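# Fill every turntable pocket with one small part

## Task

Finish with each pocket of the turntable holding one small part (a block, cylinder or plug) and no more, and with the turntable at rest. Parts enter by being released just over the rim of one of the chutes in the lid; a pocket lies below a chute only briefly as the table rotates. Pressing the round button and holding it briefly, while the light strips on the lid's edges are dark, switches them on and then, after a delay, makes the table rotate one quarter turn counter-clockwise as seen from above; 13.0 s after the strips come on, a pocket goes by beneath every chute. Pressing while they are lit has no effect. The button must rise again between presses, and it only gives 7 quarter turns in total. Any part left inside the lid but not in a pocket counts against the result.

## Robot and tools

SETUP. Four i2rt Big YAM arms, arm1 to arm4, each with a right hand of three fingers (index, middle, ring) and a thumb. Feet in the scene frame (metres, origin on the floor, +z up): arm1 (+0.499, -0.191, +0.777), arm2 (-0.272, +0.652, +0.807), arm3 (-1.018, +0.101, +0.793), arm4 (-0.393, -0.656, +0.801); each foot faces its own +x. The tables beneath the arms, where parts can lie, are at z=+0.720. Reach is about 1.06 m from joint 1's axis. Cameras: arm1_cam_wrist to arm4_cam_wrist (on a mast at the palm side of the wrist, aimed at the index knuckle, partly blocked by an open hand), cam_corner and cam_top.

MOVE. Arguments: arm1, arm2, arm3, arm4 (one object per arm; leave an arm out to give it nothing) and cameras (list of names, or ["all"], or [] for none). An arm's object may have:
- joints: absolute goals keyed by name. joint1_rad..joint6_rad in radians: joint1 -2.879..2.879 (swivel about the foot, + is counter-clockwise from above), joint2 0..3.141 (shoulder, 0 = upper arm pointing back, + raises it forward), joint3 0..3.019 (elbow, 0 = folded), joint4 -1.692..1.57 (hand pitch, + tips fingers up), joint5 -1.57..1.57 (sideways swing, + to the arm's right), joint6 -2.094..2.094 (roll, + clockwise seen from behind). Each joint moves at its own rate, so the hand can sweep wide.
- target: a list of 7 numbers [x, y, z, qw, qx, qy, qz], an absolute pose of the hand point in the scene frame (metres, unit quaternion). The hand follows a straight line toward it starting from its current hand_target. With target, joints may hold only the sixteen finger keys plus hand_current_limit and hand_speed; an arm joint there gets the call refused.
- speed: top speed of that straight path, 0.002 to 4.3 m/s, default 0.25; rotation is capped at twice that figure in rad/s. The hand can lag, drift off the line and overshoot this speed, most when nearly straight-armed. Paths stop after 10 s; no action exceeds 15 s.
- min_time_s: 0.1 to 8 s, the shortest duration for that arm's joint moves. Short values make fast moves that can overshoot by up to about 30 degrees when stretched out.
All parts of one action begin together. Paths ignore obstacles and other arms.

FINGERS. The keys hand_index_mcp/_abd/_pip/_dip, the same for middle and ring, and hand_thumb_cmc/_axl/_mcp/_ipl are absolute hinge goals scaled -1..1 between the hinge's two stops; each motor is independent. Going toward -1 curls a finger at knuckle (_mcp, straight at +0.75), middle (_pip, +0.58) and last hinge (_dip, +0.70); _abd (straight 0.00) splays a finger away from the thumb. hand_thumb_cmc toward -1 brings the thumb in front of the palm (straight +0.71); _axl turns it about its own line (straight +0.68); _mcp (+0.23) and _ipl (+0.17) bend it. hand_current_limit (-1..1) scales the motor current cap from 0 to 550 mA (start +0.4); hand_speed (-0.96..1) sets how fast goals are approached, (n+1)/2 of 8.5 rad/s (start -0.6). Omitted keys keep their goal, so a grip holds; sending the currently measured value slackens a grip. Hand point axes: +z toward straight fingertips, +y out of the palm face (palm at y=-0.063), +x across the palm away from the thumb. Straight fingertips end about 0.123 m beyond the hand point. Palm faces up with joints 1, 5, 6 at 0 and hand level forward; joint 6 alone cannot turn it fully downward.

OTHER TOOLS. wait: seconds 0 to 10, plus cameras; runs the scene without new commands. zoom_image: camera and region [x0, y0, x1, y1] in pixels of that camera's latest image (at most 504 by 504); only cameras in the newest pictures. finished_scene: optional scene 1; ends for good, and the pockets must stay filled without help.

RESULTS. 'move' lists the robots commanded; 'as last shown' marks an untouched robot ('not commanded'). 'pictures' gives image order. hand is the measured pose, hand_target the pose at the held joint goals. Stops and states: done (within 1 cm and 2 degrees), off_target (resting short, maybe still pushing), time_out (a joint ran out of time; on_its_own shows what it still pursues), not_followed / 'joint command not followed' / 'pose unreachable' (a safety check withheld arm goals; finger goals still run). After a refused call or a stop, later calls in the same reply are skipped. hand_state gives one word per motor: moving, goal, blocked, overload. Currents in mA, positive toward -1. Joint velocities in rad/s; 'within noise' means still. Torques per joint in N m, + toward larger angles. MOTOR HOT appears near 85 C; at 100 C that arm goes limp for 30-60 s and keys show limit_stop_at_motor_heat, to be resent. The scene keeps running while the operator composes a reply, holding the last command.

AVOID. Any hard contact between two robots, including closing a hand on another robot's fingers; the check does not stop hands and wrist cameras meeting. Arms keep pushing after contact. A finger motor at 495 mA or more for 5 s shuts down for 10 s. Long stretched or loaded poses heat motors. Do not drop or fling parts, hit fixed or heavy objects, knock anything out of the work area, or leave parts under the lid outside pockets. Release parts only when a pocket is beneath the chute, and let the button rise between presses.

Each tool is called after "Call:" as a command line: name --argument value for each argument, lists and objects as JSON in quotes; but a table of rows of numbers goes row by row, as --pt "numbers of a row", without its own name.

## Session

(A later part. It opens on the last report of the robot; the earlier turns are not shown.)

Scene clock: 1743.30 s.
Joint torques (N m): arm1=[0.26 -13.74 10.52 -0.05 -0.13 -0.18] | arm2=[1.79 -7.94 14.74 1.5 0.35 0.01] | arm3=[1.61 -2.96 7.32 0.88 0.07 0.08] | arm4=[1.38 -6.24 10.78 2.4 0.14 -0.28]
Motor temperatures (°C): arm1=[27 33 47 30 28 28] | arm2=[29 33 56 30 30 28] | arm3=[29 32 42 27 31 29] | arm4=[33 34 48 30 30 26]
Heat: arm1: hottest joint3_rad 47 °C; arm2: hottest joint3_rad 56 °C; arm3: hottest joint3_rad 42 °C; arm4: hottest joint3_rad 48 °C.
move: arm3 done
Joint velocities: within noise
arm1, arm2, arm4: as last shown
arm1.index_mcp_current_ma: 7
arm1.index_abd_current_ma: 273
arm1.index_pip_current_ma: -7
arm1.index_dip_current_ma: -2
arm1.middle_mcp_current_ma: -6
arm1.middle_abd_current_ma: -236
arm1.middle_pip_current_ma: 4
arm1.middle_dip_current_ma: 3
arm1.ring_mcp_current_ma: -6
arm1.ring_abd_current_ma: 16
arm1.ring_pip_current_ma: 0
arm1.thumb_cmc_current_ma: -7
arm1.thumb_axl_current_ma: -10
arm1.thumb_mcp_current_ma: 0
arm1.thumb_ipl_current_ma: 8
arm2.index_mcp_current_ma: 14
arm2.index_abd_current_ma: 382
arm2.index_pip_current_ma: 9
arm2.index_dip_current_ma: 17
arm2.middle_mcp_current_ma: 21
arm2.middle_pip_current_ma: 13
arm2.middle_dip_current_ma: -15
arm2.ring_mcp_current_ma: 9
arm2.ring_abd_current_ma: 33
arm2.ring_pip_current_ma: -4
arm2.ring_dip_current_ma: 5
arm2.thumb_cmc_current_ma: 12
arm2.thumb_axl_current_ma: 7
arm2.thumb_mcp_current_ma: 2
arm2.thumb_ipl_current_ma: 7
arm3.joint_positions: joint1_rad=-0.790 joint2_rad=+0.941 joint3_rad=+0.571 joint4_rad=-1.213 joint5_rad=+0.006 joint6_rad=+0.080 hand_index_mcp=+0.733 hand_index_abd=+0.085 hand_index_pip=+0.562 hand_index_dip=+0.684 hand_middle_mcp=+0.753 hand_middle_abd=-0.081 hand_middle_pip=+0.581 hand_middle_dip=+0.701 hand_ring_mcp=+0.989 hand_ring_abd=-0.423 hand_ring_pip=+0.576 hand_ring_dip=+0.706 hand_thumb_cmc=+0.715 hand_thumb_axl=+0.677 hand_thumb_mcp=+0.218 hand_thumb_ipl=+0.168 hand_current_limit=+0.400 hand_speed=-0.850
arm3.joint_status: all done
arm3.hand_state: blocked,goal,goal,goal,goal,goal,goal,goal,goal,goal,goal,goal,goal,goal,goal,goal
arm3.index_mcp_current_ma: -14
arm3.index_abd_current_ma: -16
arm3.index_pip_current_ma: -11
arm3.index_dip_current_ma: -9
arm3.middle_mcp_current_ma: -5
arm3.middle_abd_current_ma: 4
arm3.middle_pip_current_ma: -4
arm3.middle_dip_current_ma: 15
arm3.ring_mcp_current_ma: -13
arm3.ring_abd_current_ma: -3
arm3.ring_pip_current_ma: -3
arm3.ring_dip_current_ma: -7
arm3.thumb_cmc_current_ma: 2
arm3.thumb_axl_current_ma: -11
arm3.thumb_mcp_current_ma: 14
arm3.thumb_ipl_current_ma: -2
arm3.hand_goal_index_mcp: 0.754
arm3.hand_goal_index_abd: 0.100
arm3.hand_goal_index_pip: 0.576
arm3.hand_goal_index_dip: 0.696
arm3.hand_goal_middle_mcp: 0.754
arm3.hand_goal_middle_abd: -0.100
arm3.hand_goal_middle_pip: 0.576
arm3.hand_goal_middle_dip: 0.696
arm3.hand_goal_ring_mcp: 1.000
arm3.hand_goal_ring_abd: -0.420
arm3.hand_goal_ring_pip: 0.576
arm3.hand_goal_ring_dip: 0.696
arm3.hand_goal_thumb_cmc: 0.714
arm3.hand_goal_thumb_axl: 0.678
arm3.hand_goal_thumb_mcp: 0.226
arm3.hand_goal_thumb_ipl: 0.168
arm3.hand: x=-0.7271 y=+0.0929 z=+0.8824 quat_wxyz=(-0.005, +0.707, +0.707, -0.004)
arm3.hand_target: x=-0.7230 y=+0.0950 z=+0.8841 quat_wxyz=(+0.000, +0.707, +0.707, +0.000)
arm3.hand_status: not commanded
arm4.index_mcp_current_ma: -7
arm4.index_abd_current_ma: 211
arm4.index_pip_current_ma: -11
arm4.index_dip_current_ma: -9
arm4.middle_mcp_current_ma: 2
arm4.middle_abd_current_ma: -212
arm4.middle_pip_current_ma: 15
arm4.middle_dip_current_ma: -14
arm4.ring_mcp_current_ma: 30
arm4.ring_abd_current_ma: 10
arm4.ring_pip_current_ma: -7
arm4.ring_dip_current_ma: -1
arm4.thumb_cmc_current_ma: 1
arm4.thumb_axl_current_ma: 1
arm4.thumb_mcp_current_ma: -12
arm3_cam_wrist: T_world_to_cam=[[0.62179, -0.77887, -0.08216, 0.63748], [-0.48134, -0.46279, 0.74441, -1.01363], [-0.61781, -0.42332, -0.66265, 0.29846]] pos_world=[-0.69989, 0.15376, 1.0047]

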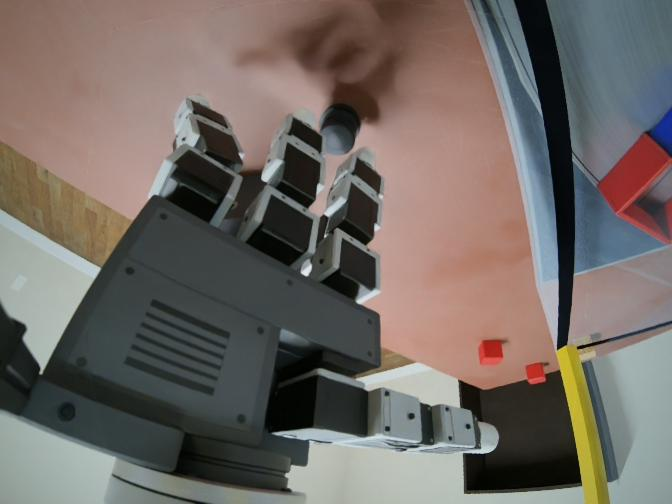

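Call:
move --arm3 '{"target": [-0.7195, 0.100, 0.900, 0, 0.7071, 0.7071, 0], "speed": 0.1, "joints": {"hand_speed": -0.6, "hand_index_abd": 0.3, "hand_middle_abd": -0.3}}'

Call:
move --arm3 '{"target": [-0.7195, 0.100, 0.877, 0, 0.7071, 0.7071, 0], "speed": 0.1}' --cameras '["arm3_cam_wrist"]'

Call:
zoom_image --camera "arm3_cam_wrist" --region '[220, 60, 420, 240]'

Scene clock: 1763.63 s.
Joint torques (N m): arm1=[0.26 -13.63 10.48 -0.1 -0.14 -0.18] | arm2=[1.03 -9.17 14.63 1.52 0.35 -0.03] | arm3=[1.85 -3.6 10.26 -0.13 0.05 0.11] | arm4=[1.44 -6.3 10.8 2.4 0.14 -0.28]
Motor temperatures (°C): arm1=[27 33 47 30 28 28] | arm2=[29 33 56 30 30 28] | arm3=[29 32 40 27 31 29] | arm4=[33 34 48 30 30 26]
Heat: arm1: hottest joint3_rad 47 °C; arm2: hottest joint3_rad 56 °C; arm3: hottest joint3_rad 40 °C; arm4: hottest joint3_rad 48 °C.
move: arm3 off_target
Joint velocities: within noise
arm1, arm2, arm4: as last shown
arm1.index_mcp_current_ma: 2
arm1.index_abd_current_ma: 267
arm1.index_pip_current_ma: -6
arm1.index_dip_current_ma: 2
arm1.middle_mcp_current_ma: -5
arm1.middle_abd_current_ma: -243
arm1.middle_pip_current_ma: 2
arm1.middle_dip_current_ma: -6
arm1.ring_mcp_current_ma: -5
arm1.ring_abd_current_ma: 15
arm1.ring_pip_current_ma: -3
arm1.ring_dip_current_ma: -6
arm1.thumb_cmc_current_ma: -9
arm1.thumb_axl_current_ma: -9
arm1.thumb_mcp_current_ma: -3
arm1.thumb_ipl_current_ma: 7
arm2.index_mcp_current_ma: 23
arm2.index_abd_current_ma: 379
arm2.index_pip_current_ma: 7
arm2.index_dip_current_ma: 3
arm2.middle_mcp_current_ma: 25
arm2.middle_abd_current_ma: -392
arm2.middle_pip_current_ma: 8
arm2.middle_dip_current_ma: -16
arm2.ring_mcp_current_ma: 14
arm2.ring_abd_current_ma: 31
arm2.ring_pip_current_ma: 15
arm2.ring_dip_current_ma: -1
arm2.thumb_cmc_current_ma: 20
arm2.thumb_axl_current_ma: 5
arm2.thumb_mcp_current_ma: -22
arm2.thumb_ipl_current_ma: 2
arm3.joint_positions: joint1_rad=-0.772 joint2_rad=+0.941 joint3_rad=+0.571 joint4_rad=-1.236 joint5_rad=+0.006 joint6_rad=+0.098 hand_index_mcp=+0.733 hand_index_abd=+0.286 hand_index_pip=+0.562 hand_index_dip=+0.684 hand_middle_mcp=+0.753 hand_middle_abd=-0.280 hand_middle_pip=+0.581 hand_middle_dip=+0.701 hand_ring_mcp=+0.989 hand_ring_abd=-0.423 hand_ring_pip=+0.576 hand_ring_dip=+0.706 hand_thumb_cmc=+0.715 hand_thumb_axl=+0.677 hand_thumb_mcp=+0.218 hand_thumb_ipl=+0.168 hand_current_limit=+0.400 hand_speed=-0.600
arm3.joint_status: all done
arm3.hand_state: blocked,goal,goal,goal,goal,goal,goal,goal,goal,goal,goal,goal,goal,goal,goal,goal
arm3.index_mcp_current_ma: -1
arm3.index_abd_current_ma: -4
arm3.index_pip_current_ma: -5
arm3.index_dip_current_ma: -11
arm3.middle_mcp_current_ma: -4
arm3.middle_abd_current_ma: 10
arm3.middle_pip_current_ma: 5
arm3.middle_dip_current_ma: 16
arm3.ring_mcp_current_ma: -9
arm3.ring_abd_current_ma: 4
arm3.ring_pip_current_ma: -4
arm3.ring_dip_current_ma: -11
arm3.thumb_cmc_current_ma: 9
arm3.thumb_axl_current_ma: 2
arm3.thumb_mcp_current_ma: 5
arm3.thumb_ipl_current_ma: 4
arm3.hand_goal_index_mcp: 0.754
arm3.hand_goal_index_abd: 0.300
arm3.hand_goal_index_pip: 0.576
arm3.hand_goal_index_dip: 0.696
arm3.hand_goal_middle_mcp: 0.754
arm3.hand_goal_middle_abd: -0.300
arm3.hand_goal_middle_pip: 0.576
arm3.hand_goal_middle_dip: 0.696
arm3.hand_goal_ring_mcp: 1.000
arm3.hand_goal_ring_abd: -0.420
arm3.hand_goal_ring_pip: 0.576
arm3.hand_goal_ring_dip: 0.696
arm3.hand_goal_thumb_cmc: 0.714
arm3.hand_goal_thumb_axl: 0.678
arm3.hand_goal_thumb_mcp: 0.226
arm3.hand_goal_thumb_ipl: 0.168
arm3.hand: x=-0.7331 y=+0.0960 z=+0.8807 quat_wxyz=(-0.012, +0.707, +0.707, -0.013)
arm3.hand_target: x=-0.7199 y=+0.0999 z=+0.8998 quat_wxyz=(+0.000, +0.707, +0.707, +0.000)
arm3.hand_status: off_target (0.024 m and 2.0 deg from the pose sent, 0.021 m and 0.8 deg at the start)
arm4.index_mcp_current_ma: 1
arm4.index_abd_current_ma: 218
arm4.index_pip_current_ma: -3
arm4.index_dip_current_ma: 2
arm4.middle_mcp_current_ma: 1
arm4.middle_abd_current_ma: -217
arm4.middle_pip_current_ma: 6
arm4.middle_dip_current_ma: -2
arm4.ring_mcp_current_ma: 31
arm4.ring_abd_current_ma: 5
arm4.ring_pip_current_ma: 1
arm4.ring_dip_current_ma: -3
arm4.thumb_cmc_current_ma: -3
arm4.thumb_axl_current_ma: -3
arm4.thumb_mcp_current_ma: -1
arm4.thumb_ipl_current_ma: -6
pictures: none

Scene clock: 1764.60 s.
Joint torques (N m): arm1=[0.5 -13.92 10.5 -0.03 -0.16 -0.17] | arm2=[1.2 -8.7 14.8 1.58 0.37 0.01] | arm3=[1.79 -2.9 6.74 0.95 0.08 0.11] | arm4=[1.32 -6.24 10.81 2.41 0.14 -0.28]
Motor temperatures (°C): arm1=[27 33 47 30 28 28] | arm2=[29 33 56 30 30 28] | arm3=[29 32 40 27 31 29] | arm4=[33 34 48 30 30 26]
Heat: arm1: hottest joint3_rad 47 °C; arm2: hottest joint3_rad 56 °C; arm3: hottest joint3_rad 40 °C; arm4: hottest joint3_rad 48 °C.
move: arm3 done
Joint velocities: within noise
arm1, arm2, arm4: as last shown
arm1.index_abd_current_ma: 277
arm1.index_pip_current_ma: -9
arm1.index_dip_current_ma: -6
arm1.middle_mcp_current_ma: -2
arm1.middle_abd_current_ma: -237
arm1.middle_dip_current_ma: -3
arm1.ring_mcp_current_ma: 0
arm1.ring_abd_current_ma: 18
arm1.ring_pip_current_ma: 1
arm1.ring_dip_current_ma: 3
arm1.thumb_cmc_current_ma: -12
arm1.thumb_axl_current_ma: -7
arm1.thumb_mcp_current_ma: -7
arm1.thumb_ipl_current_ma: 2
arm2.index_mcp_current_ma: 10
arm2.index_abd_current_ma: 377
arm2.index_pip_current_ma: 14
arm2.index_dip_current_ma: 8
arm2.middle_mcp_current_ma: 22
arm2.middle_abd_current_ma: -386
arm2.middle_pip_current_ma: 19
arm2.middle_dip_current_ma: -11
arm2.ring_mcp_current_ma: 7
arm2.ring_abd_current_ma: 34
arm2.ring_pip_current_ma: -2
arm2.thumb_cmc_current_ma: 26
arm2.thumb_mcp_current_ma: -19
arm2.thumb_ipl_current_ma: 0
arm3.joint_positions: joint1_rad=-0.772 joint2_rad=+0.962 joint3_rad=+0.571 joint4_rad=-1.184 joint5_rad=+0.006 joint6_rad=+0.098 hand_index_mcp=+0.733 hand_index_abd=+0.286 hand_index_pip=+0.562 hand_index_dip=+0.684 hand_middle_mcp=+0.753 hand_middle_abd=-0.280 hand_middle_pip=+0.581 hand_middle_dip=+0.701 hand_ring_mcp=+0.989 hand_ring_abd=-0.423 hand_ring_pip=+0.576 hand_ring_dip=+0.706 hand_thumb_cmc=+0.715 hand_thumb_axl=+0.677 hand_thumb_mcp=+0.218 hand_thumb_ipl=+0.168 hand_current_limit=+0.400 hand_speed=-0.600
arm3.joint_status: not commanded
arm3.hand_state: blocked,goal,goal,goal,goal,goal,goal,goal,goal,goal,goal,goal,goal,goal,goal,goal
arm3.index_mcp_current_ma: -11
arm3.index_abd_current_ma: -11
arm3.index_pip_current_ma: 3
arm3.index_dip_current_ma: -7
arm3.middle_mcp_current_ma: 0
arm3.middle_abd_current_ma: 9
arm3.middle_pip_current_ma: -3
arm3.middle_dip_current_ma: -2
arm3.ring_mcp_current_ma: -13
arm3.ring_abd_current_ma: -4
arm3.ring_pip_current_ma: 5
arm3.ring_dip_current_ma: -9
arm3.thumb_cmc_current_ma: 10
arm3.thumb_axl_current_ma: -4
arm3.thumb_mcp_current_ma: -7
arm3.thumb_ipl_current_ma: -6
arm3.hand_goal_index_mcp: 0.754
arm3.hand_goal_index_abd: 0.300
arm3.hand_goal_index_pip: 0.576
arm3.hand_goal_index_dip: 0.696
arm3.hand_goal_middle_mcp: 0.754
arm3.hand_goal_middle_abd: -0.300
arm3.hand_goal_middle_pip: 0.576
arm3.hand_goal_middle_dip: 0.696
arm3.hand_goal_ring_mcp: 1.000
arm3.hand_goal_ring_abd: -0.420
arm3.hand_goal_ring_pip: 0.576
arm3.hand_goal_ring_dip: 0.696
arm3.hand_goal_thumb_cmc: 0.714
arm3.hand_goal_thumb_axl: 0.678
arm3.hand_goal_thumb_mcp: 0.226
arm3.hand_goal_thumb_ipl: 0.168
arm3.hand: x=-0.7211 y=+0.0972 z=+0.8789 quat_wxyz=(-0.003, +0.707, +0.707, -0.001)
arm3.hand_target: x=-0.7196 y=+0.0999 z=+0.8771 quat_wxyz=(+0.000, +0.707, +0.707, +0.000)
arm3.hand_status: done (0.004 m and 0.3 deg from the pose sent, 0.015 m and 2.0 deg at the start)
arm4.index_mcp_current_ma: -3
arm4.index_abd_current_ma: 210
arm4.index_pip_current_ma: -4
arm4.middle_mcp_current_ma: 7
arm4.middle_abd_current_ma: -218
arm4.middle_pip_current_ma: 4
arm4.middle_dip_current_ma: 1
arm4.ring_mcp_current_ma: 24
arm4.ring_abd_current_ma: 9
arm4.ring_pip_current_ma: -1
arm4.ring_dip_current_ma: 3
arm4.thumb_cmc_current_ma: -13
arm4.thumb_axl_current_ma: -10
arm4.thumb_mcp_current_ma: -7
arm4.thumb_ipl_current_ma: -5
arm3_cam_wrist: T_world_to_cam=[[0.62203, -0.77913, -0.07766, 0.63295], [-0.48738, -0.46291, 0.74039, -1.00697], [-0.61281, -0.42269, -0.66768, 0.30955]] pos_world=[-0.6948, 0.15786, 1.00139]

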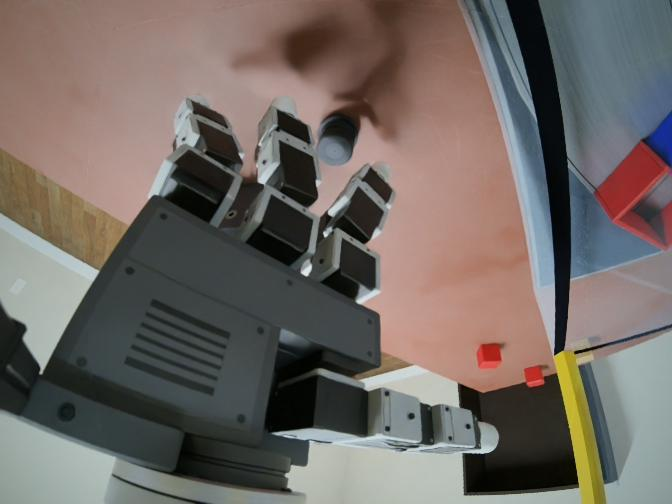

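Scaled by 2.520 from the camera's image (finer frame: 960x720).

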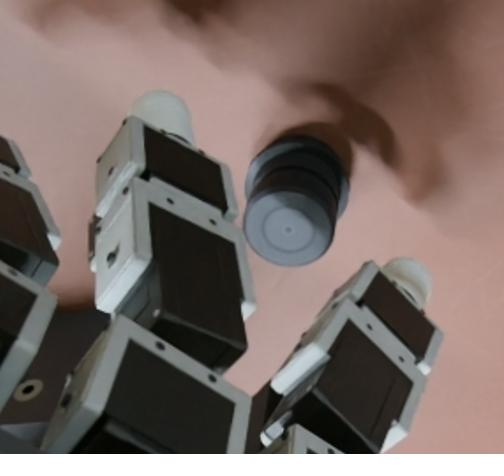

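Call:
move --arm3 '{"joints": {"hand_index_mcp": 0.82}}'

Call:
move --arm3 '{"joints": {"hand_index_mcp": 0.756, "hand_index_abd": -0.22, "hand_middle_abd": 0.22}}' --cameras '["arm3_cam_wrist"]'

Call:
zoom_image --camera "arm3_cam_wrist" --region '[220, 60, 420, 240]'

Scene clock: 1778.20 s.
Joint torques (N m): arm1=[0.44 -13.51 10.51 -0.09 -0.16 -0.16] | arm2=[1.61 -8.88 14.69 1.54 0.41 -0.04] | arm3=[1.85 -2.96 6.74 0.95 0.07 0.11] | arm4=[1.38 -6.3 10.8 2.4 0.14 -0.28]
Motor temperatures (°C): arm1=[27 33 47 30 28 28] | arm2=[29 33 56 30 30 28] | arm3=[29 32 40 27 31 29] | arm4=[33 34 47 30 30 26]
Heat: arm1: hottest joint3_rad 47 °C; arm2: hottest joint3_rad 56 °C; arm3: hottest joint3_rad 40 °C; arm4: hottest joint3_rad 47 °C.
move: arm3 done
Joint velocities: within noise
arm1, arm2, arm4: as last shown
arm1.index_mcp_current_ma: 0
arm1.index_abd_current_ma: 270
arm1.index_pip_current_ma: -8
arm1.index_dip_current_ma: -7
arm1.middle_mcp_current_ma: -9
arm1.middle_abd_current_ma: -241
arm1.middle_pip_current_ma: 6
arm1.ring_mcp_current_ma: -11
arm1.ring_abd_current_ma: 15
arm1.ring_dip_current_ma: 2
arm1.thumb_cmc_current_ma: -13
arm1.thumb_axl_current_ma: -10
arm1.thumb_mcp_current_ma: -4
arm2.index_mcp_current_ma: 8
arm2.index_abd_current_ma: 384
arm2.index_pip_current_ma: 10
arm2.index_dip_current_ma: 13
arm2.middle_mcp_current_ma: 25
arm2.middle_abd_current_ma: -385
arm2.middle_pip_current_ma: 18
arm2.ring_mcp_current_ma: 8
arm2.ring_abd_current_ma: 37
arm2.ring_dip_current_ma: -5
arm2.thumb_cmc_current_ma: 10
arm2.thumb_axl_current_ma: 16
arm2.thumb_mcp_current_ma: -22
arm2.thumb_ipl_current_ma: 2
arm3.joint_positions: joint1_rad=-0.772 joint2_rad=+0.962 joint3_rad=+0.571 joint4_rad=-1.184 joint5_rad=+0.006 joint6_rad=+0.098 hand_index_mcp=+0.801 hand_index_abd=+0.286 hand_index_pip=+0.562 hand_index_dip=+0.684 hand_middle_mcp=+0.753 hand_middle_abd=-0.280 hand_middle_pip=+0.581 hand_middle_dip=+0.701 hand_ring_mcp=+0.989 hand_ring_abd=-0.423 hand_ring_pip=+0.576 hand_ring_dip=+0.706 hand_thumb_cmc=+0.715 hand_thumb_axl=+0.677 hand_thumb_mcp=+0.218 hand_thumb_ipl=+0.168 hand_current_limit=+0.400 hand_speed=-0.600
arm3.joint_status: all done
arm3.hand_state: goal,goal,goal,goal,goal,goal,goal,goal,goal,goal,goal,goal,goal,goal,goal,goal
arm3.index_mcp_current_ma: -15
arm3.index_abd_current_ma: -14
arm3.index_pip_current_ma: 1
arm3.index_dip_current_ma: -10
arm3.middle_mcp_current_ma: 3
arm3.middle_abd_current_ma: 1
arm3.middle_pip_current_ma: -2
arm3.middle_dip_current_ma: 10
arm3.ring_mcp_current_ma: -13
arm3.ring_abd_current_ma: 2
arm3.ring_pip_current_ma: -2
arm3.ring_dip_current_ma: -4
arm3.thumb_cmc_current_ma: 4
arm3.thumb_axl_current_ma: 11
arm3.thumb_mcp_current_ma: 5
arm3.thumb_ipl_current_ma: -5
arm3.hand_goal_index_mcp: 0.820
arm3.hand_goal_index_abd: 0.300
arm3.hand_goal_index_pip: 0.576
arm3.hand_goal_index_dip: 0.696
arm3.hand_goal_middle_mcp: 0.754
arm3.hand_goal_middle_abd: -0.300
arm3.hand_goal_middle_pip: 0.576
arm3.hand_goal_middle_dip: 0.696
arm3.hand_goal_ring_mcp: 1.000
arm3.hand_goal_ring_abd: -0.420
arm3.hand_goal_ring_pip: 0.576
arm3.hand_goal_ring_dip: 0.696
arm3.hand_goal_thumb_cmc: 0.714
arm3.hand_goal_thumb_axl: 0.678
arm3.hand_goal_thumb_mcp: 0.226
arm3.hand_goal_thumb_ipl: 0.168
arm3.hand: x=-0.7211 y=+0.0972 z=+0.8789 quat_wxyz=(-0.003, +0.707, +0.707, -0.001)
arm3.hand_target: x=-0.7196 y=+0.0999 z=+0.8771 quat_wxyz=(+0.000, +0.707, +0.707, +0.000)
arm3.hand_status: not commanded
arm4.index_mcp_current_ma: -5
arm4.index_abd_current_ma: 219
arm4.index_pip_current_ma: -2
arm4.index_dip_current_ma: -8
arm4.middle_mcp_current_ma: 10
arm4.middle_abd_current_ma: -204
arm4.middle_pip_current_ma: 8
arm4.middle_dip_current_ma: -8
arm4.ring_mcp_current_ma: 26
arm4.ring_abd_current_ma: 10
arm4.ring_pip_current_ma: -10
arm4.ring_dip_current_ma: -1
arm4.thumb_cmc_current_ma: -8
arm4.thumb_axl_current_ma: 5
arm4.thumb_mcp_current_ma: -4
arm4.thumb_ipl_current_ma: -9
pictures: none

Scene clock: 1778.90 s.
Joint torques (N m): arm1=[0.38 -13.51 10.48 -0.09 -0.17 -0.18] | arm2=[1.03 -8.35 14.89 1.48 0.41 0.01] | arm3=[1.85 -2.96 6.75 0.94 -0.04 0.11] | arm4=[1.32 -6.18 10.8 2.4 0.14 -0.28]
Motor temperatures (°C): arm1=[27 33 47 30 28 28] | arm2=[29 33 56 30 30 28] | arm3=[29 32 40 27 31 29] | arm4=[33 34 47 30 30 26]
Heat: arm1: hottest joint3_rad 47 °C; arm2: hottest joint3_rad 56 °C; arm3: hottest joint3_rad 40 °C; arm4: hottest joint3_rad 47 °C.
move: arm3 off_target
Joint velocities: within noise
arm1, arm2: as last shown
arm1.index_mcp_current_ma: 5
arm1.index_abd_current_ma: 274
arm1.index_pip_current_ma: -7
arm1.index_dip_current_ma: -3
arm1.middle_mcp_current_ma: -5
arm1.middle_abd_current_ma: -237
arm1.middle_pip_current_ma: -3
arm1.middle_dip_current_ma: 2
arm1.ring_mcp_current_ma: -8
arm1.ring_abd_current_ma: 17
arm1.ring_pip_current_ma: 0
arm1.ring_dip_current_ma: -7
arm1.thumb_cmc_current_ma: -15
arm1.thumb_mcp_current_ma: -2
arm1.thumb_ipl_current_ma: 7
arm2.index_mcp_current_ma: 3
arm2.index_abd_current_ma: 376
arm2.index_pip_current_ma: 9
arm2.index_dip_current_ma: 17
arm2.middle_mcp_current_ma: 35
arm2.middle_abd_current_ma: -373
arm2.middle_pip_current_ma: 13
arm2.middle_dip_current_ma: 7
arm2.ring_mcp_current_ma: 13
arm2.ring_abd_current_ma: 33
arm2.ring_pip_current_ma: 5
arm2.ring_dip_current_ma: 8
arm2.thumb_axl_current_ma: -8
arm2.thumb_ipl_current_ma: -2
arm3.joint_positions: joint1_rad=-0.772 joint2_rad=+0.962 joint3_rad=+0.571 joint4_rad=-1.183 joint5_rad=+0.009 joint6_rad=+0.099 hand_index_mcp=+0.744 hand_index_abd=+0.031 hand_index_pip=+0.562 hand_index_dip=+0.684 hand_middle_mcp=+0.755 hand_middle_abd=-0.011 hand_middle_pip=+0.588 hand_middle_dip=+0.710 hand_ring_mcp=+0.989 hand_ring_abd=-0.422 hand_ring_pip=+0.576 hand_ring_dip=+0.706 hand_thumb_cmc=+0.715 hand_thumb_axl=+0.677 hand_thumb_mcp=+0.218 hand_thumb_ipl=+0.168 hand_current_limit=+0.400 hand_speed=-0.600
arm3.joint_status: hand_index_abd off_target (ended at +0.031, target -0.220); hand_middle_abd off_target (ended at -0.011, target +0.220); the others done
arm3.hand_state: goal,blocked,goal,goal,goal,blocked,goal,goal,goal,goal,goal,goal,goal,goal,goal,goal
arm3.index_mcp_current_ma: -5
arm3.index_abd_current_ma: 74
arm3.index_pip_current_ma: -7
arm3.index_dip_current_ma: -10
arm3.middle_mcp_current_ma: -6
arm3.middle_abd_current_ma: -63
arm3.middle_pip_current_ma: 14
arm3.middle_dip_current_ma: 8
arm3.ring_mcp_current_ma: -12
arm3.ring_abd_current_ma: -8
arm3.ring_pip_current_ma: 11
arm3.ring_dip_current_ma: 2
arm3.thumb_cmc_current_ma: 14
arm3.thumb_axl_current_ma: -4
arm3.thumb_mcp_current_ma: -2
arm3.thumb_ipl_current_ma: 1
arm3.hand_goal_index_mcp: 0.756
arm3.hand_goal_index_abd: -0.220
arm3.hand_goal_index_pip: 0.576
arm3.hand_goal_index_dip: 0.696
arm3.hand_goal_middle_mcp: 0.754
arm3.hand_goal_middle_abd: 0.220
arm3.hand_goal_middle_pip: 0.576
arm3.hand_goal_middle_dip: 0.696
arm3.hand_goal_ring_mcp: 1.000
arm3.hand_goal_ring_abd: -0.420
arm3.hand_goal_ring_pip: 0.576
arm3.hand_goal_ring_dip: 0.696
arm3.hand_goal_thumb_cmc: 0.714
arm3.hand_goal_thumb_axl: 0.678
arm3.hand_goal_thumb_mcp: 0.226
arm3.hand_goal_thumb_ipl: 0.168
arm3.hand: x=-0.7207 y=+0.0966 z=+0.8791 quat_wxyz=(-0.001, +0.707, +0.707, -0.002)
arm3.hand_target: x=-0.7196 y=+0.0999 z=+0.8771 quat_wxyz=(+0.000, +0.707, +0.707, +0.000)
arm3.hand_status: not commanded
arm4.joint_positions: joint1_rad=-0.774 joint2_rad=+1.099 joint3_rad=+1.047 joint4_rad=-0.878 joint5_rad=+0.127 joint6_rad=+0.187 hand_index_mcp=+0.768 hand_index_abd=+0.090 hand_index_pip=+0.580 hand_index_dip=+0.696 hand_middle_mcp=+0.763 hand_middle_abd=-0.085 hand_middle_pip=+0.582 hand_middle_dip=+0.698 hand_ring_mcp=-0.153 hand_ring_abd=-0.003 hand_ring_pip=-0.286 hand_ring_dip=-0.009 hand_thumb_cmc=+0.726 hand_thumb_axl=+0.677 hand_thumb_mcp=+0.219 hand_thumb_ipl=+0.168 hand_current_limit=+0.400 hand_speed=-0.600
arm4.joint_status: not commanded
arm4.hand_state: goal,blocked,goal,goal,goal,blocked,goal,goal,blocked,goal,goal,goal,goal,goal,goal,goal
arm4.index_mcp_current_ma: -4
arm4.index_abd_current_ma: 214
arm4.index_pip_current_ma: -11
arm4.index_dip_current_ma: 0
arm4.middle_mcp_current_ma: 8
arm4.middle_abd_current_ma: -218
arm4.middle_pip_current_ma: 6
arm4.middle_dip_current_ma: -8
arm4.ring_mcp_current_ma: 25
arm4.ring_abd_current_ma: 7
arm4.ring_pip_current_ma: -3
arm4.ring_dip_current_ma: 11
arm4.thumb_cmc_current_ma: -10
arm4.thumb_axl_current_ma: -2
arm4.thumb_mcp_current_ma: -6
arm4.thumb_ipl_current_ma: -2
arm4.hand_goal_index_mcp: 0.754
arm4.hand_goal_index_abd: -0.300
arm4.hand_goal_index_pip: 0.576
arm4.hand_goal_index_dip: 0.696
arm4.hand_goal_middle_mcp: 0.754
arm4.hand_goal_middle_abd: 0.300
arm4.hand_goal_middle_pip: 0.576
arm4.hand_goal_middle_dip: 0.696
arm4.hand_goal_ring_mcp: -0.200
arm4.hand_goal_ring_abd: 0.000
arm4.hand_goal_ring_pip: -0.300
arm4.hand_goal_ring_dip: 0.000
arm4.hand_goal_thumb_cmc: 0.714
arm4.hand_goal_thumb_axl: 0.678
arm4.hand_goal_thumb_mcp: 0.226
arm4.hand_goal_thumb_ipl: 0.168
arm4.hand: x=-0.3475 y=-0.1542 z=+1.1325 quat_wxyz=(+0.032, +0.096, +0.943, +0.318)
arm4.hand_target: x=-0.3414 y=-0.1502 z=+1.1348 quat_wxyz=(+0.034, +0.099, +0.940, +0.324)
arm4.hand_status: not commanded
arm3_cam_wrist: T_world_to_cam=[[0.62185, -0.77958, -0.07455, 0.62951], [-0.48858, -0.4606, 0.74104, -1.00889], [-0.61203, -0.42439, -0.66731, 0.3101]] pos_world=[-0.6946, 0.15766, 1.00149]

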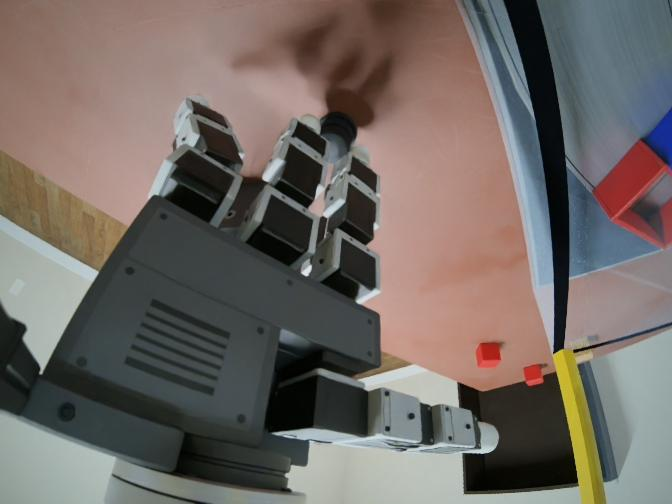

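Scaled by 2.520 from the camera's image (finer frame: 960x720).

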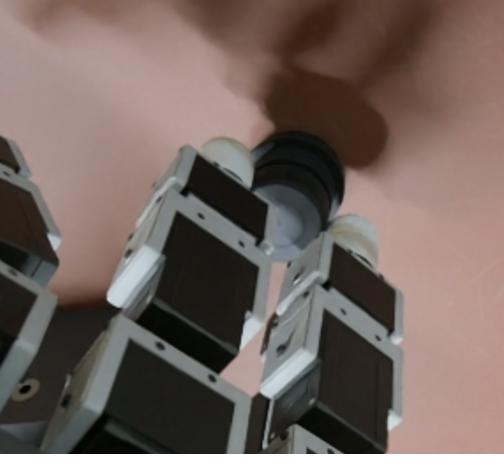

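Call:
move --arm3 '{"target": [-0.70, 0.09, 1.16, 0.1913, 0.6067, 0.7359, 0.232], "speed": 0.12}' --arm4 '{"target": [-0.332, -0.164, 1.088, 0.034, 0.0988, 0.9403, 0.3238], "speed": 0.06}' --cameras '["arm3_cam_wrist", "arm4_cam_wrist", "cam_top"]'

Call:
zoom_image --camera "arm3_cam_wrist" --region '[220, 60, 420, 240]'

Call:
zoom_image --camera "arm4_cam_wrist" --region '[250, 80, 390, 220]'

Call:
zoom_image --camera "cam_top" --region '[280, 270, 340, 350]'

Scene clock: 1794.90 s.
Joint torques (N m): arm1=[0.56 -13.68 10.48 -0.03 -0.15 -0.16] | arm2=[1.14 -9.23 14.68 1.54 0.41 -0.03] | arm3=[-0.26 -0.97 12.19 1.63 -0.35 -0.2] | arm4=[1.32 -7.77 9.66 2.41 0.12 -0.28]
Motor temperatures (°C): arm1=[27 33 48 30 28 28] | arm2=[29 33 56 30 30 28] | arm3=[29 32 40 27 31 29] | arm4=[33 34 47 30 30 26]
Heat: arm1: hottest joint3_rad 48 °C; arm2: hottest joint3_rad 56 °C; arm3: hottest joint3_rad 40 °C; arm4: hottest joint3_rad 47 °C.
move: arm3 off_target; arm4 done
Joint velocities: within noise
arm1, arm2: as last shown
arm1.index_mcp_current_ma: 3
arm1.index_abd_current_ma: 273
arm1.index_pip_current_ma: -9
arm1.index_dip_current_ma: 0
arm1.middle_mcp_current_ma: -4
arm1.middle_abd_current_ma: -239
arm1.middle_pip_current_ma: 3
arm1.middle_dip_current_ma: -2
arm1.ring_mcp_current_ma: -10
arm1.ring_abd_current_ma: 22
arm1.ring_pip_current_ma: -5
arm1.ring_dip_current_ma: -4
arm1.thumb_cmc_current_ma: -9
arm1.thumb_axl_current_ma: -8
arm1.thumb_mcp_current_ma: -4
arm1.thumb_ipl_current_ma: 0
arm2.index_mcp_current_ma: 8
arm2.index_abd_current_ma: 389
arm2.index_pip_current_ma: 19
arm2.index_dip_current_ma: 2
arm2.middle_mcp_current_ma: 15
arm2.middle_abd_current_ma: -387
arm2.middle_pip_current_ma: 24
arm2.middle_dip_current_ma: -7
arm2.ring_mcp_current_ma: 12
arm2.ring_abd_current_ma: 27
arm2.ring_pip_current_ma: -6
arm2.ring_dip_current_ma: 6
arm2.thumb_cmc_current_ma: 15
arm2.thumb_axl_current_ma: 6
arm2.thumb_mcp_current_ma: -11
arm2.thumb_ipl_current_ma: 4
arm3.joint_positions: joint1_rad=-0.967 joint2_rad=+0.593 joint3_rad=+0.871 joint4_rad=-1.312 joint5_rad=-0.160 joint6_rad=-0.240 hand_index_mcp=+0.744 hand_index_abd=+0.026 hand_index_pip=+0.562 hand_index_dip=+0.684 hand_middle_mcp=+0.785 hand_middle_abd=-0.010 hand_middle_pip=+0.589 hand_middle_dip=+0.711 hand_ring_mcp=+1.000 hand_ring_abd=-0.422 hand_ring_pip=+0.585 hand_ring_dip=+0.706 hand_thumb_cmc=+0.724 hand_thumb_axl=+0.677 hand_thumb_mcp=+0.218 hand_thumb_ipl=+0.168 hand_current_limit=+0.400 hand_speed=-0.600
arm3.joint_status: not commanded
arm3.hand_state: goal,blocked,goal,goal,blocked,blocked,goal,goal,goal,goal,goal,goal,goal,goal,goal,goal
arm3.index_mcp_current_ma: 2
arm3.index_abd_current_ma: 67
arm3.index_pip_current_ma: 7
arm3.index_dip_current_ma: -4
arm3.middle_mcp_current_ma: -10
arm3.middle_abd_current_ma: -63
arm3.middle_pip_current_ma: 3
arm3.middle_dip_current_ma: 11
arm3.ring_mcp_current_ma: -3
arm3.ring_abd_current_ma: -9
arm3.ring_pip_current_ma: 4
arm3.ring_dip_current_ma: 1
arm3.thumb_cmc_current_ma: 18
arm3.thumb_axl_current_ma: -8
arm3.thumb_mcp_current_ma: 0
arm3.thumb_ipl_current_ma: 3
arm3.hand_goal_index_mcp: 0.756
arm3.hand_goal_index_abd: -0.220
arm3.hand_goal_index_pip: 0.576
arm3.hand_goal_index_dip: 0.696
arm3.hand_goal_middle_mcp: 0.754
arm3.hand_goal_middle_abd: 0.220
arm3.hand_goal_middle_pip: 0.576
arm3.hand_goal_middle_dip: 0.696
arm3.hand_goal_ring_mcp: 1.000
arm3.hand_goal_ring_abd: -0.420
arm3.hand_goal_ring_pip: 0.576
arm3.hand_goal_ring_dip: 0.696
arm3.hand_goal_thumb_cmc: 0.714
arm3.hand_goal_thumb_axl: 0.678
arm3.hand_goal_thumb_mcp: 0.226
arm3.hand_goal_thumb_ipl: 0.168
arm3.hand: x=-0.7027 y=+0.0933 z=+1.1296 quat_wxyz=(+0.168, +0.614, +0.740, +0.219)
arm3.hand_target: x=-0.7011 y=+0.0903 z=+1.1595 quat_wxyz=(+0.192, +0.607, +0.736, +0.232)
arm3.hand_status: off_target (0.031 m and 3.2 deg from the pose sent, 0.282 m and 36.8 deg at the start)
arm4.joint_positions: joint1_rad=-0.801 joint2_rad=+1.097 joint3_rad=+0.918 joint4_rad=-0.758 joint5_rad=+0.111 joint6_rad=+0.166 hand_index_mcp=+0.768 hand_index_abd=+0.090 hand_index_pip=+0.580 hand_index_dip=+0.696 hand_middle_mcp=+0.763 hand_middle_abd=-0.085 hand_middle_pip=+0.582 hand_middle_dip=+0.698 hand_ring_mcp=-0.153 hand_ring_abd=-0.003 hand_ring_pip=-0.286 hand_ring_dip=-0.009 hand_thumb_cmc=+0.726 hand_thumb_axl=+0.677 hand_thumb_mcp=+0.219 hand_thumb_ipl=+0.168 hand_current_limit=+0.400 hand_speed=-0.600
arm4.joint_status: not commanded
arm4.hand_state: goal,blocked,goal,goal,goal,blocked,goal,goal,blocked,goal,goal,goal,goal,goal,goal,goal
arm4.index_mcp_current_ma: 2
arm4.index_abd_current_ma: 211
arm4.index_pip_current_ma: -11
arm4.index_dip_current_ma: -6
arm4.middle_mcp_current_ma: 6
arm4.middle_abd_current_ma: -213
arm4.middle_pip_current_ma: 4
arm4.middle_dip_current_ma: 4
arm4.ring_mcp_current_ma: 24
arm4.ring_abd_current_ma: 12
arm4.ring_pip_current_ma: -9
arm4.ring_dip_current_ma: -9
arm4.thumb_cmc_current_ma: -8
arm4.thumb_axl_current_ma: -4
arm4.thumb_mcp_current_ma: 0
arm4.thumb_ipl_current_ma: -9
arm4.hand_goal_index_mcp: 0.754
arm4.hand_goal_index_abd: -0.300
arm4.hand_goal_index_pip: 0.576
arm4.hand_goal_index_dip: 0.696
arm4.hand_goal_middle_mcp: 0.754
arm4.hand_goal_middle_abd: 0.300
arm4.hand_goal_middle_pip: 0.576
arm4.hand_goal_middle_dip: 0.696
arm4.hand_goal_ring_mcp: -0.200
arm4.hand_goal_ring_abd: 0.000
arm4.hand_goal_ring_pip: -0.300
arm4.hand_goal_ring_dip: 0.000
arm4.hand_goal_thumb_cmc: 0.714
arm4.hand_goal_thumb_axl: 0.678
arm4.hand_goal_thumb_mcp: 0.226
arm4.hand_goal_thumb_ipl: 0.168
arm4.hand: x=-0.3380 y=-0.1618 z=+1.0824 quat_wxyz=(+0.033, +0.096, +0.944, +0.313)
arm4.hand_target: x=-0.3320 y=-0.1640 z=+1.0882 quat_wxyz=(+0.034, +0.099, +0.940, +0.324)
arm4.hand_status: done (0.008 m and 1.3 deg from the pose sent, 0.048 m and 0.8 deg at the start)
arm3_cam_wrist: T_world_to_cam=[[0.70505, -0.66256, 0.25282, 0.3122], [-0.70444, -0.61326, 0.35733, -0.89126], [-0.0817, -0.43003, -0.89911, 1.12183]] pos_world=[-0.75629, 0.1427, 1.24819]
arm4_cam_wrist: T_world_to_cam=[[0.86335, 0.34655, 0.36679, -0.01294], [0.27194, -0.93182, 0.24032, -0.36279], [0.42507, -0.10773, -0.89873, 1.2273]] pos_world=[-0.41186, -0.20135, 1.19494]

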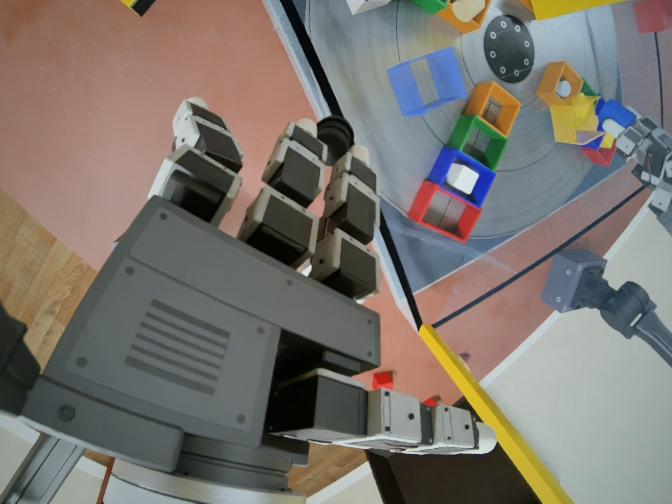

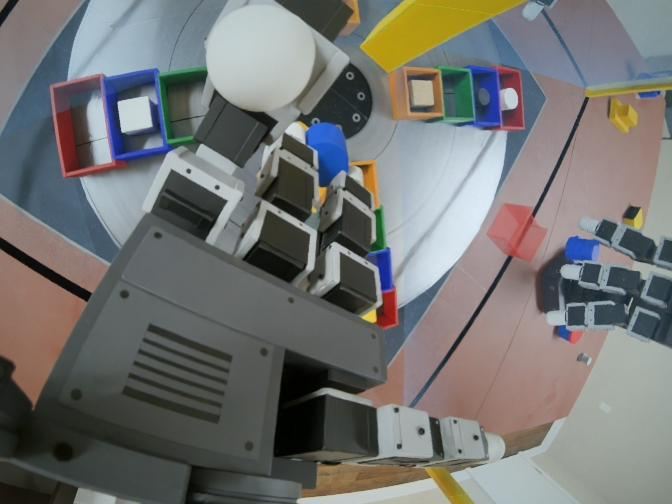

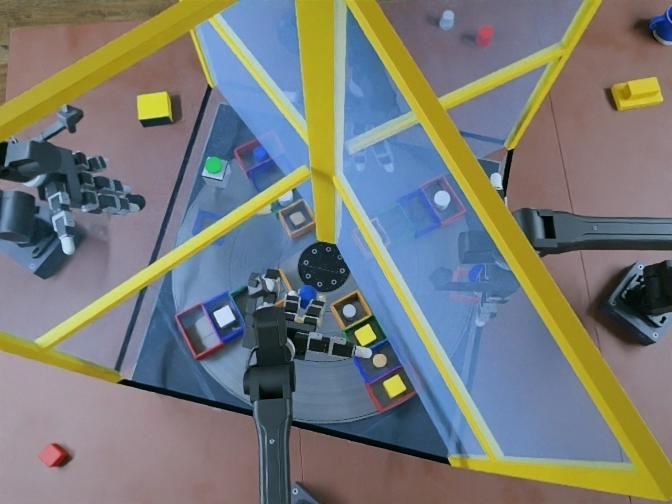

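Scaled by 2.520 from the camera's image (finer frame: 960x720).

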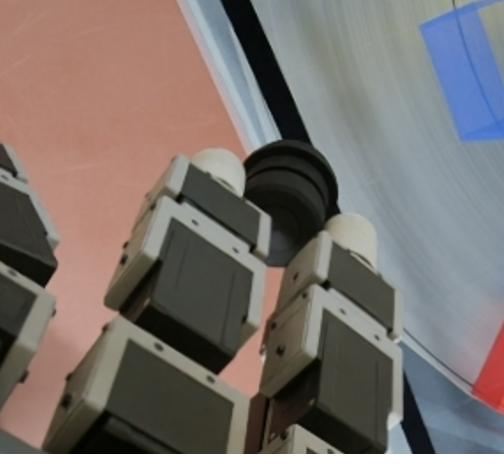

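Scaled by 3.600 from the camera's image (finer frame: 960x720).

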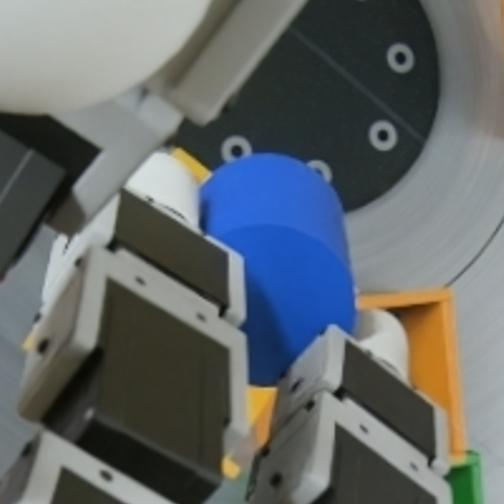

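Scaled by 6.300 from the camera's image (finer frame: 960x720).

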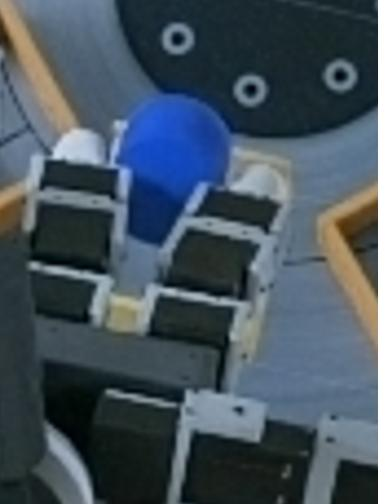

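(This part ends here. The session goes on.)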